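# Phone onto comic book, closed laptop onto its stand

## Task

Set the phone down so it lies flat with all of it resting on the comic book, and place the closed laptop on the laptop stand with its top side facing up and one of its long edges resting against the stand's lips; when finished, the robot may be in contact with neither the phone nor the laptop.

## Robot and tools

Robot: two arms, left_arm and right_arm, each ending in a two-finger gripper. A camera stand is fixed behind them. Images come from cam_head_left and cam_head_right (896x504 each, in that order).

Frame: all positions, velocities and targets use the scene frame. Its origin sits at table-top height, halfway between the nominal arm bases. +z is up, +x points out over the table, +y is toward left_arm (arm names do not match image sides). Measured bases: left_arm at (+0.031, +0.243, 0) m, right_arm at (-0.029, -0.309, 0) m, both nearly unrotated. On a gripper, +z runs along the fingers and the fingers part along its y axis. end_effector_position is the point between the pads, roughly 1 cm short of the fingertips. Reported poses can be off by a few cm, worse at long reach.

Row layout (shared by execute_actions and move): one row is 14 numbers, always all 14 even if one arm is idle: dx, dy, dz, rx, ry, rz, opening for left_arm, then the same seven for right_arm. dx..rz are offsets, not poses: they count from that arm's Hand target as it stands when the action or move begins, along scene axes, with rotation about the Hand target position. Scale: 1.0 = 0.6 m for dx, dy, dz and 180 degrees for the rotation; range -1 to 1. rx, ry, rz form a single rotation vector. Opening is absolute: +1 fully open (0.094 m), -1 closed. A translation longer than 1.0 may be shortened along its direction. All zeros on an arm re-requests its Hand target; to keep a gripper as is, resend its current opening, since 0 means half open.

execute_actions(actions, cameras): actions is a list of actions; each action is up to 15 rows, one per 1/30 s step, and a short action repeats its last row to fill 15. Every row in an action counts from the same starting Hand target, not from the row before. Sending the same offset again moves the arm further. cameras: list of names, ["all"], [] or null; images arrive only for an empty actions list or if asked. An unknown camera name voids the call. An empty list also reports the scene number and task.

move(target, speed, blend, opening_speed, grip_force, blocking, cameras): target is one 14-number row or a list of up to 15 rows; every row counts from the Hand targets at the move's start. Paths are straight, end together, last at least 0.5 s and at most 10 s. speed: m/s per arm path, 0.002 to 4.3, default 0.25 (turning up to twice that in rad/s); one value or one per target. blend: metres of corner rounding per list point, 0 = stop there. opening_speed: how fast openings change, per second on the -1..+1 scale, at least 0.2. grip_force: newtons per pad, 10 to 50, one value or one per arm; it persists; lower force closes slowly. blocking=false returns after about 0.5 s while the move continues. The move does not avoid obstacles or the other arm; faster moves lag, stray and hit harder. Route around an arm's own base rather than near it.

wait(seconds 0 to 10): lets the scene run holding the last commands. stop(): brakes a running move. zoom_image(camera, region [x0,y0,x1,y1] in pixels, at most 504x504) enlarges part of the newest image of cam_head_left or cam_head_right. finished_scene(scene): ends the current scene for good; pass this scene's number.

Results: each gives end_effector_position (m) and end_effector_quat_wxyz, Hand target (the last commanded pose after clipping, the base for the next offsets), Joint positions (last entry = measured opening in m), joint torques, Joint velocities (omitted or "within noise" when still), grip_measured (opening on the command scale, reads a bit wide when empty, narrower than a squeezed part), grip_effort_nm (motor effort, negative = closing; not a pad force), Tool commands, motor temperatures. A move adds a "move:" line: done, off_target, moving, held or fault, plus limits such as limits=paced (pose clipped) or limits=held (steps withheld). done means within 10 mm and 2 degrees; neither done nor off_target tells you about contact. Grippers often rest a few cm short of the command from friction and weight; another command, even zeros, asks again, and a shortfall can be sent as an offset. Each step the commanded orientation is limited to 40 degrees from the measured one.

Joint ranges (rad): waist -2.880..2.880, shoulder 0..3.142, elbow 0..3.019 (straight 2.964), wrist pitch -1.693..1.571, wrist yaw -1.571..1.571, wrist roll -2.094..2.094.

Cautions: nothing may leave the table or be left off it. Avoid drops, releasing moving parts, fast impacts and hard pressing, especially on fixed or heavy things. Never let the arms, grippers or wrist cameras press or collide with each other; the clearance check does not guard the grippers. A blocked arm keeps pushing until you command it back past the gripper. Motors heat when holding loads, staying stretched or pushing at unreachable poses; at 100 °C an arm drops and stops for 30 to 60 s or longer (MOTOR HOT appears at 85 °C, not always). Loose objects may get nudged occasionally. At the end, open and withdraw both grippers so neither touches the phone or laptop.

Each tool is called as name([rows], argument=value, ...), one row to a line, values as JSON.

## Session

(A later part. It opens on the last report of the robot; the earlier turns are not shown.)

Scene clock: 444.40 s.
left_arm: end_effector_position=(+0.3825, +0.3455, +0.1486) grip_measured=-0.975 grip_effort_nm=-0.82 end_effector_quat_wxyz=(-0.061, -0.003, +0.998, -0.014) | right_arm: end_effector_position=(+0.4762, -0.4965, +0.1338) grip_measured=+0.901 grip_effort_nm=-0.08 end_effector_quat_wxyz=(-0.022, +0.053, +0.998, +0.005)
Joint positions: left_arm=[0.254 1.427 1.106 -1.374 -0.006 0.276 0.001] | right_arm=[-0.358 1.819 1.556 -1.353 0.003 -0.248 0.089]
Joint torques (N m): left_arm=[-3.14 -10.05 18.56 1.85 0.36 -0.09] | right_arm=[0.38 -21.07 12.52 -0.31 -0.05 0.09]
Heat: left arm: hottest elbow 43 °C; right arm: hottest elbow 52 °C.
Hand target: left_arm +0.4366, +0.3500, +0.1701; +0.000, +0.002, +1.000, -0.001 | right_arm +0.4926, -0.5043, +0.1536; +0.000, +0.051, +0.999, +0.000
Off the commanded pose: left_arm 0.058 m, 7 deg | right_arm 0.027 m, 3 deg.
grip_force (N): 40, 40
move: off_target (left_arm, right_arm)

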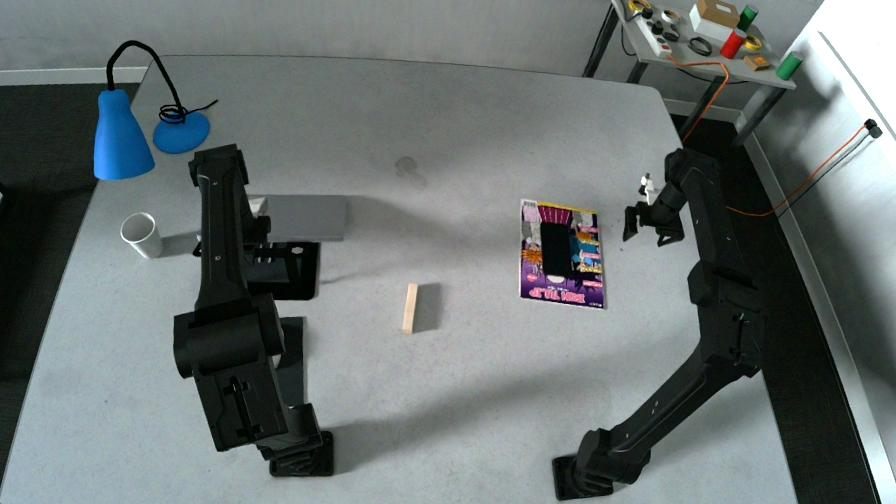

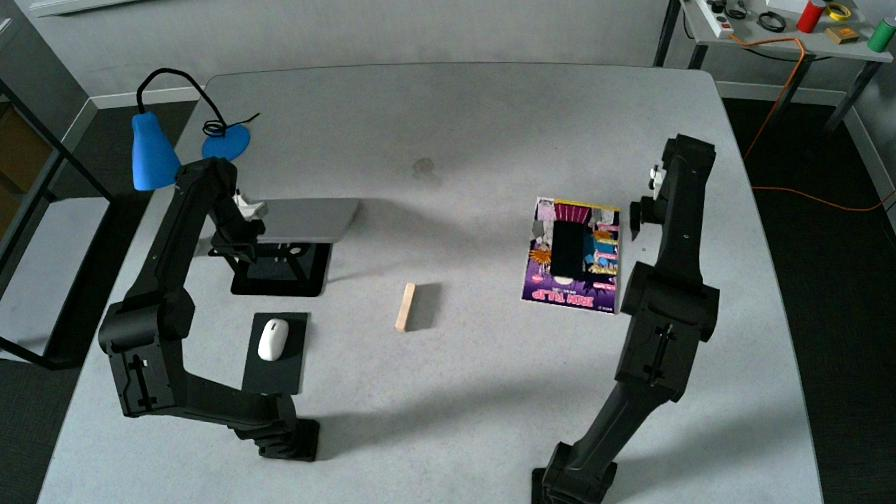

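move([
  [-0.12,0,0.0,0,0,0,-1,0,0,0,0,0,0,0.9],
  [-0.12,0,0.012,0,0,0,-1,0,0,0,0,0,0,0.9],
  [0.03,0,0.022,0,0,0,-1,0,0,0,0,0,0,0.9],
], speed=0.06, cameras=["all"])

zoom_image(camera="cam_head_left", region=[160, 170, 370, 345])

zoom_image(camera="cam_head_right", region=[170, 170, 380, 345])

Scene clock: 453.40 s.
left_arm: end_effector_position=(+0.4310, +0.3504, +0.1629) grip_measured=-0.975 grip_effort_nm=-0.82 end_effector_quat_wxyz=(-0.023, +0.000, +1.000, -0.006) | right_arm: end_effector_position=(+0.4762, -0.4965, +0.1338) grip_measured=+0.901 grip_effort_nm=-0.08 end_effector_quat_wxyz=(-0.022, +0.053, +0.998, +0.005)
Joint positions: left_arm=[0.235 1.489 1.216 -1.346 0 0.264 0.001] | right_arm=[-0.358 1.819 1.556 -1.353 0.003 -0.248 0.089]
Joint torques (N m): left_arm=[-2.43 -13.04 16.08 -0.21 0.06 -0.06] | right_arm=[0.21 -20.95 12.55 -0.28 -0.05 0.08]
Heat: left arm: hottest elbow 44 °C; right arm: hottest elbow 52 °C.
Hand target: left_arm +0.4546, +0.3501, +0.1833; +0.000, +0.002, +1.000, -0.001 | right_arm +0.4926, -0.5043, +0.1536; +0.000, +0.051, +0.999, +0.000
Off the commanded pose: left_arm 0.031 m, 3 deg | right_arm 0.027 m, 3 deg.
grip_force (N): 40, 40
move: off_target (left_arm, right_arm)

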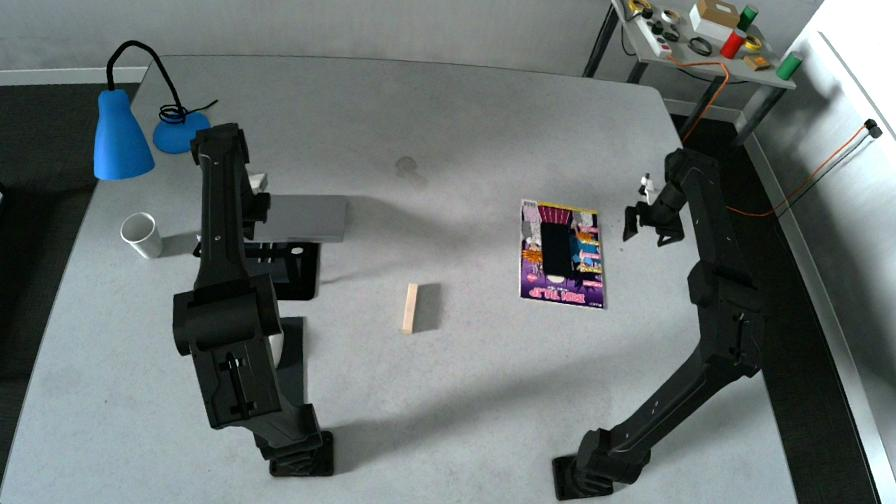

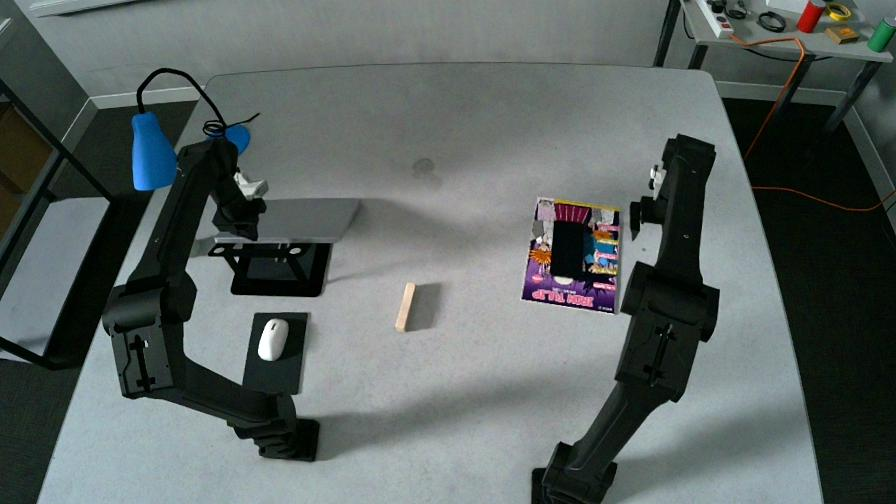

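Scaled by 2.400.

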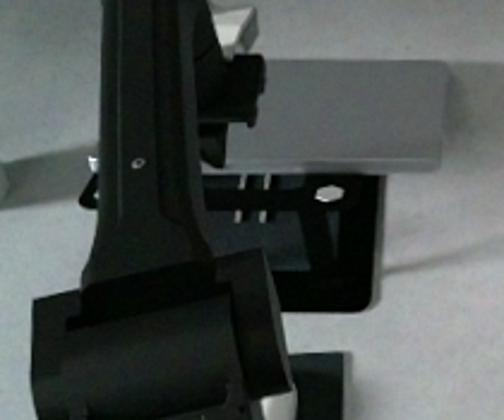

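Scaled by 2.400.

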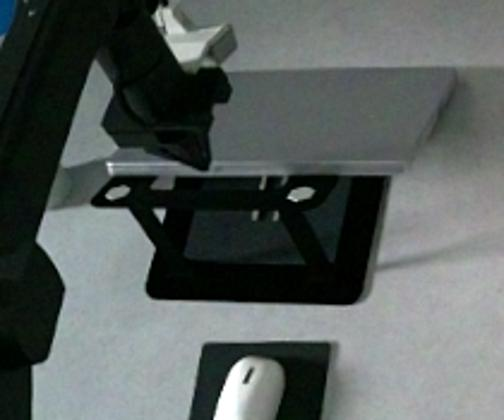

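move([
  [-0.03,0,0.04,0,0,0,-1,0,0,0,0,0,0,0.9],
  [-0.16,0,0.02,0,0,0,-1,0,0,0,0,0,0,0.9],
  [-0.16,0,-0.02,0,0,0,-1,0,0,0,0,0,0,0.9],
  [-0.0,0,-0.007,0,0,0,-1,0,0,0,0,0,0,0.9],
], speed=0.06, cameras=["all"])

zoom_image(camera="cam_head_left", region=[160, 170, 370, 345])

zoom_image(camera="cam_head_right", region=[170, 170, 380, 345])

Scene clock: 462.73 s.
left_arm: end_effector_position=(+0.4304, +0.3501, +0.1589) grip_measured=-0.975 grip_effort_nm=-0.82 end_effector_quat_wxyz=(-0.024, +0.000, +1.000, -0.007) | right_arm: end_effector_position=(+0.4762, -0.4965, +0.1338) grip_measured=+0.901 grip_effort_nm=-0.08 end_effector_quat_wxyz=(-0.022, +0.053, +0.998, +0.005)
Joint positions: left_arm=[0.235 1.491 1.208 -1.337 0 0.264 0.001] | right_arm=[-0.358 1.819 1.556 -1.353 0.003 -0.248 0.089]
Joint torques (N m): left_arm=[-2.78 -12.57 15.88 -0.21 0.11 -0.02] | right_arm=[0.32 -21.07 12.53 -0.31 -0.06 0.09]
Heat: left arm: hottest elbow 44 °C; right arm: hottest elbow 53 °C.
Hand target: left_arm +0.4546, +0.3501, +0.1792; +0.000, +0.002, +1.000, -0.001 | right_arm +0.4926, -0.5043, +0.1536; +0.000, +0.051, +0.999, +0.000
Off the commanded pose: left_arm 0.032 m, 3 deg | right_arm 0.027 m, 3 deg.
grip_force (N): 40, 40
move: off_target (left_arm, right_arm)

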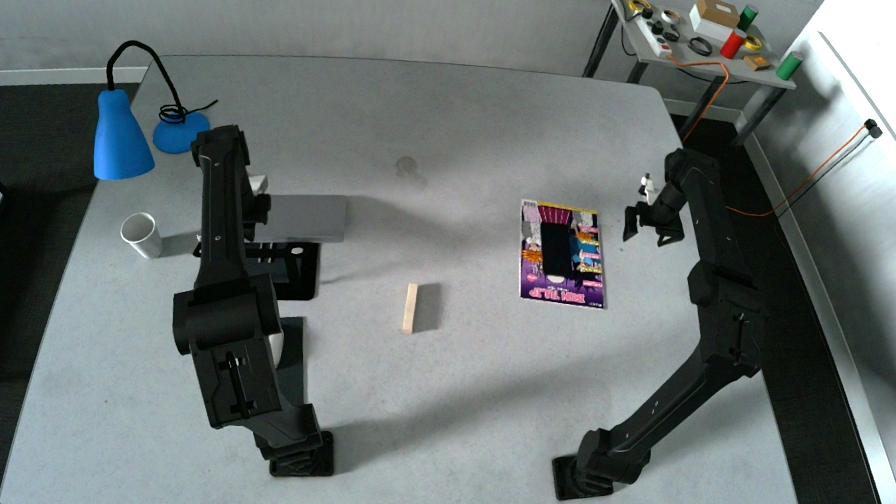

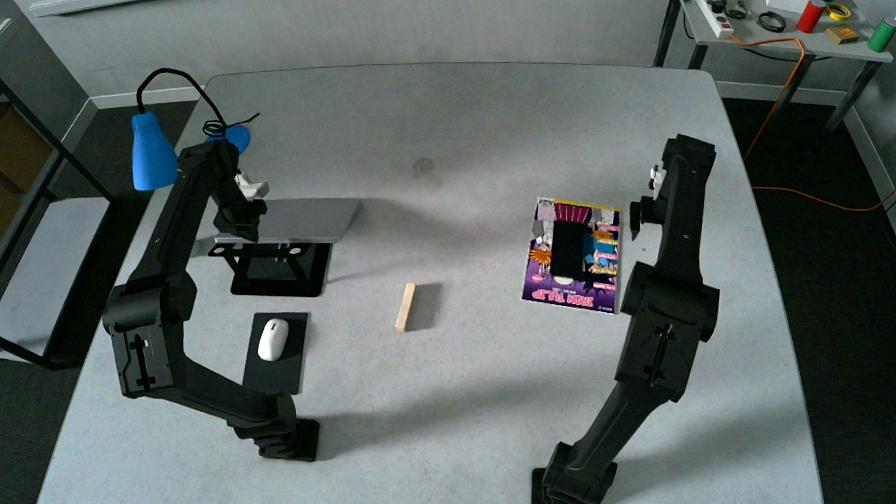

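Scaled by 2.400.

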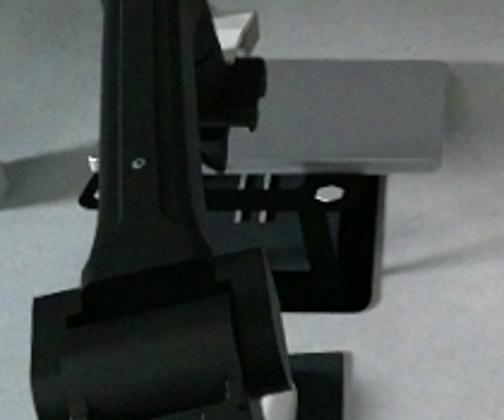

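Scaled by 2.400.

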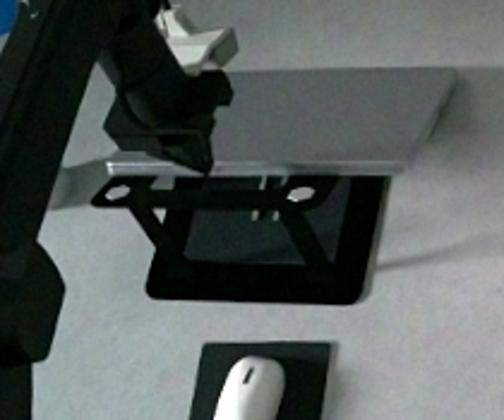

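move(target=[0.06,0,0,0,0,0,-1,0,0,0,0,0,0,0.9], speed=0.05, cameras=["all"])

zoom_image(camera="cam_head_left", region=[160, 170, 370, 345])

zoom_image(camera="cam_head_right", region=[170, 170, 380, 345])

Scene clock: 466.63 s.
left_arm: end_effector_position=(+0.4671, +0.3513, +0.1592) grip_measured=-0.975 grip_effort_nm=-0.82 end_effector_quat_wxyz=(-0.023, +0.000, +1.000, -0.006) | right_arm: end_effector_position=(+0.4762, -0.4965, +0.1338) grip_measured=+0.901 grip_effort_nm=-0.08 end_effector_quat_wxyz=(-0.022, +0.053, +0.998, +0.005)
Joint positions: left_arm=[0.216 1.58 1.311 -1.349 0 0.245 0.001] | right_arm=[-0.358 1.819 1.556 -1.353 0.003 -0.248 0.089]
Joint torques (N m): left_arm=[-2.9 -14.97 15.92 -0.16 0.11 -0.11] | right_arm=[0.26 -21.01 12.49 -0.29 -0.05 0.08]
Heat: left arm: hottest elbow 45 °C; right arm: hottest elbow 53 °C.
Hand target: left_arm +0.4906, +0.3501, +0.1790; +0.000, +0.002, +1.000, -0.001 | right_arm +0.4926, -0.5043, +0.1536; +0.000, +0.051, +0.999, +0.000
Off the commanded pose: left_arm 0.031 m, 3 deg | right_arm 0.027 m, 3 deg.
grip_force (N): 40, 40
move: off_target (left_arm, right_arm)

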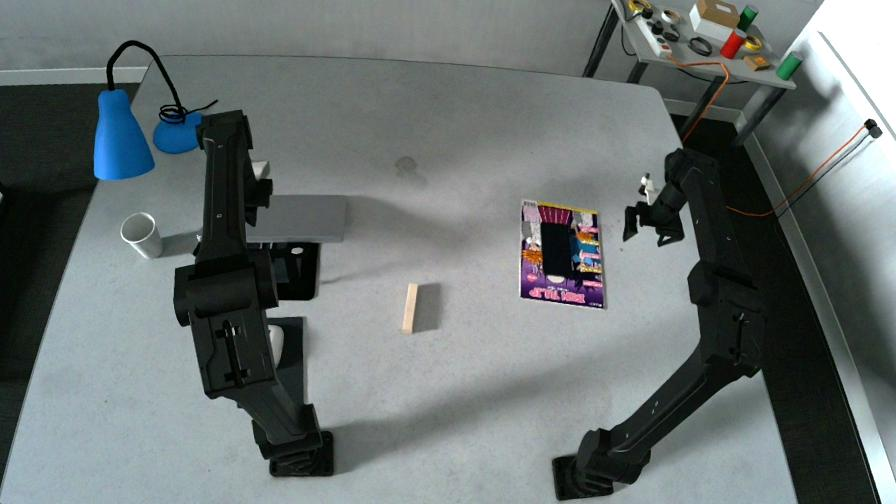

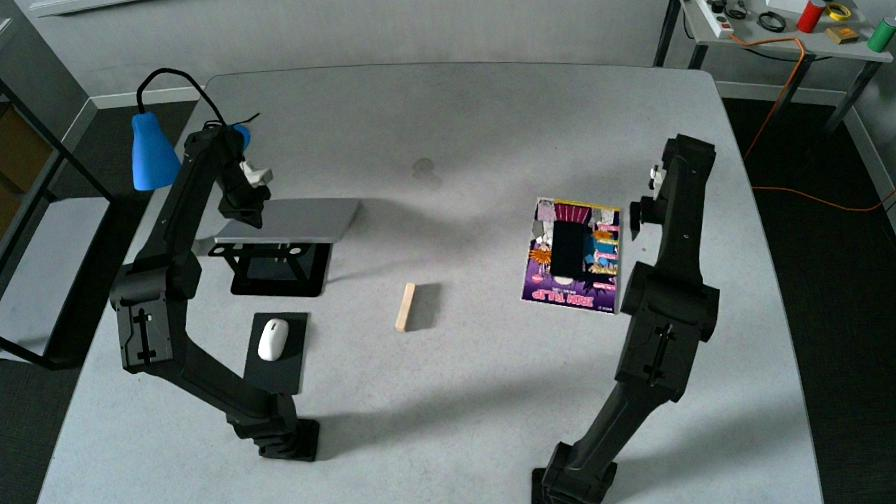

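Scaled by 2.400.

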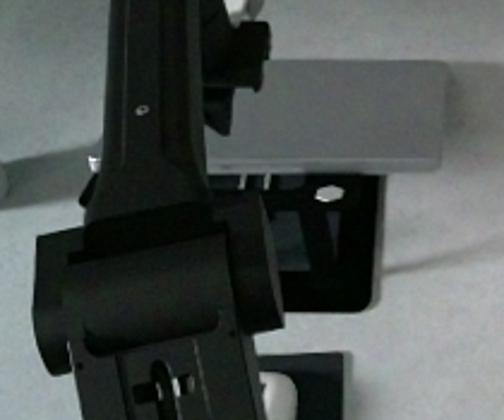

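Scaled by 2.400.

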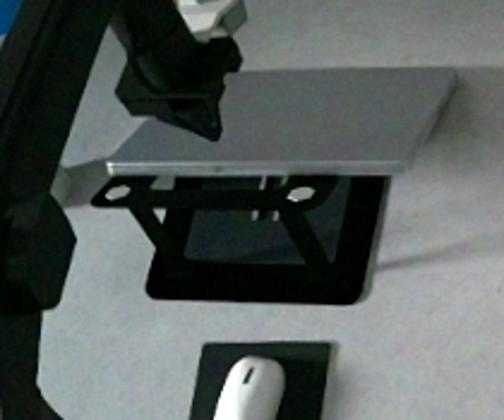

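move([
  [0,0,0.15,0,0,0,-1,0,0,0,0,0,0,0.9],
  [-0.2,-0.4,0.2,0,0,0,-1,0,0,0,0,0,0,0.9],
], speed=0.25, blend=0.05, cameras=["all"])

zoom_image(camera="cam_head_left", region=[180, 170, 360, 320])

zoom_image(camera="cam_head_right", region=[200, 180, 370, 320])

Scene clock: 473.23 s.
left_arm: end_effector_position=(+0.3771, +0.1115, +0.2947) grip_measured=-0.975 grip_effort_nm=-0.82 end_effector_quat_wxyz=(-0.003, +0.001, +1.000, -0.002) | right_arm: end_effector_position=(+0.4762, -0.4965, +0.1338) grip_measured=+0.901 grip_effort_nm=-0.08 end_effector_quat_wxyz=(-0.022, +0.053, +0.998, +0.005)
Joint positions: left_arm=[-0.387 1.312 1.387 -1.65 0.005 -0.356 0.001] | right_arm=[-0.358 1.819 1.556 -1.353 0.003 -0.248 0.089]
Joint torques (N m): left_arm=[-2.26 -12.69 9.73 -0.08 -0.15 -0.02] | right_arm=[0.32 -21.01 12.56 -0.32 -0.05 0.09]
Heat: left arm: hottest elbow 45 °C; right arm: hottest elbow 53 °C.
Hand target: left_arm +0.3706, +0.1101, +0.2990; -0.001, +0.002, +1.000, -0.001 | right_arm +0.4926, -0.5043, +0.1536; +0.000, +0.051, +0.999, +0.000
Off the commanded pose: left_arm 0.008 m, 0 deg | right_arm 0.027 m, 3 deg.
grip_force (N): 40, 40
move: off_target (right_arm); blend cut to 0.0449 m at target 1

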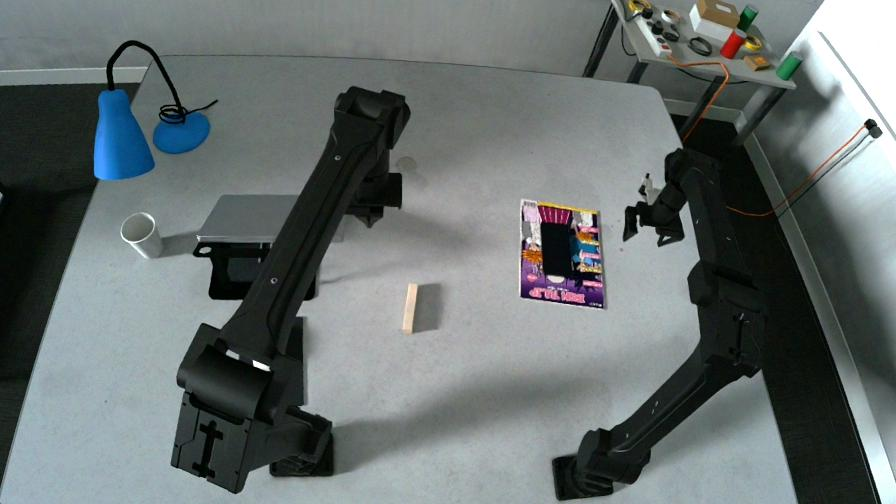

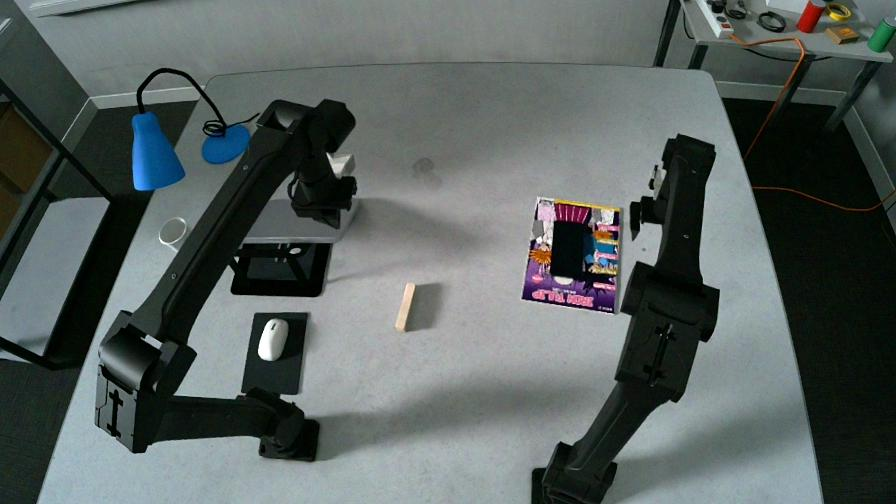

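Scaled by 2.800.

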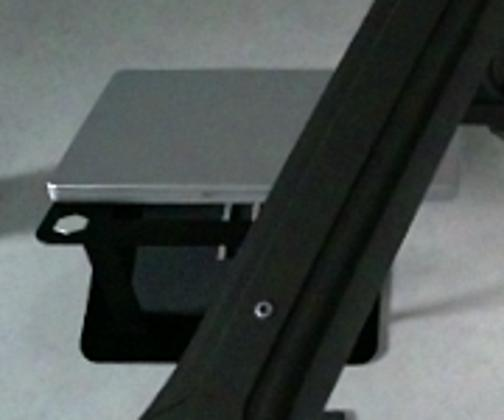

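Scaled by 2.965.

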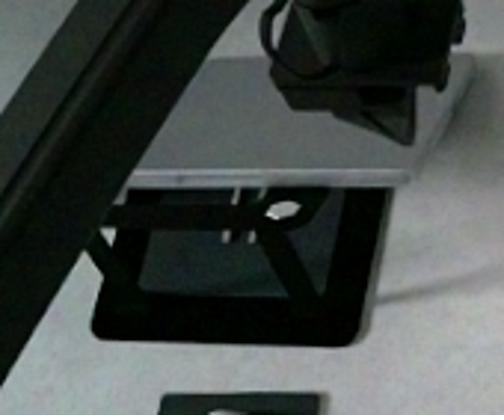

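finished_scene(scene=2)

The scene is finished: the task was done.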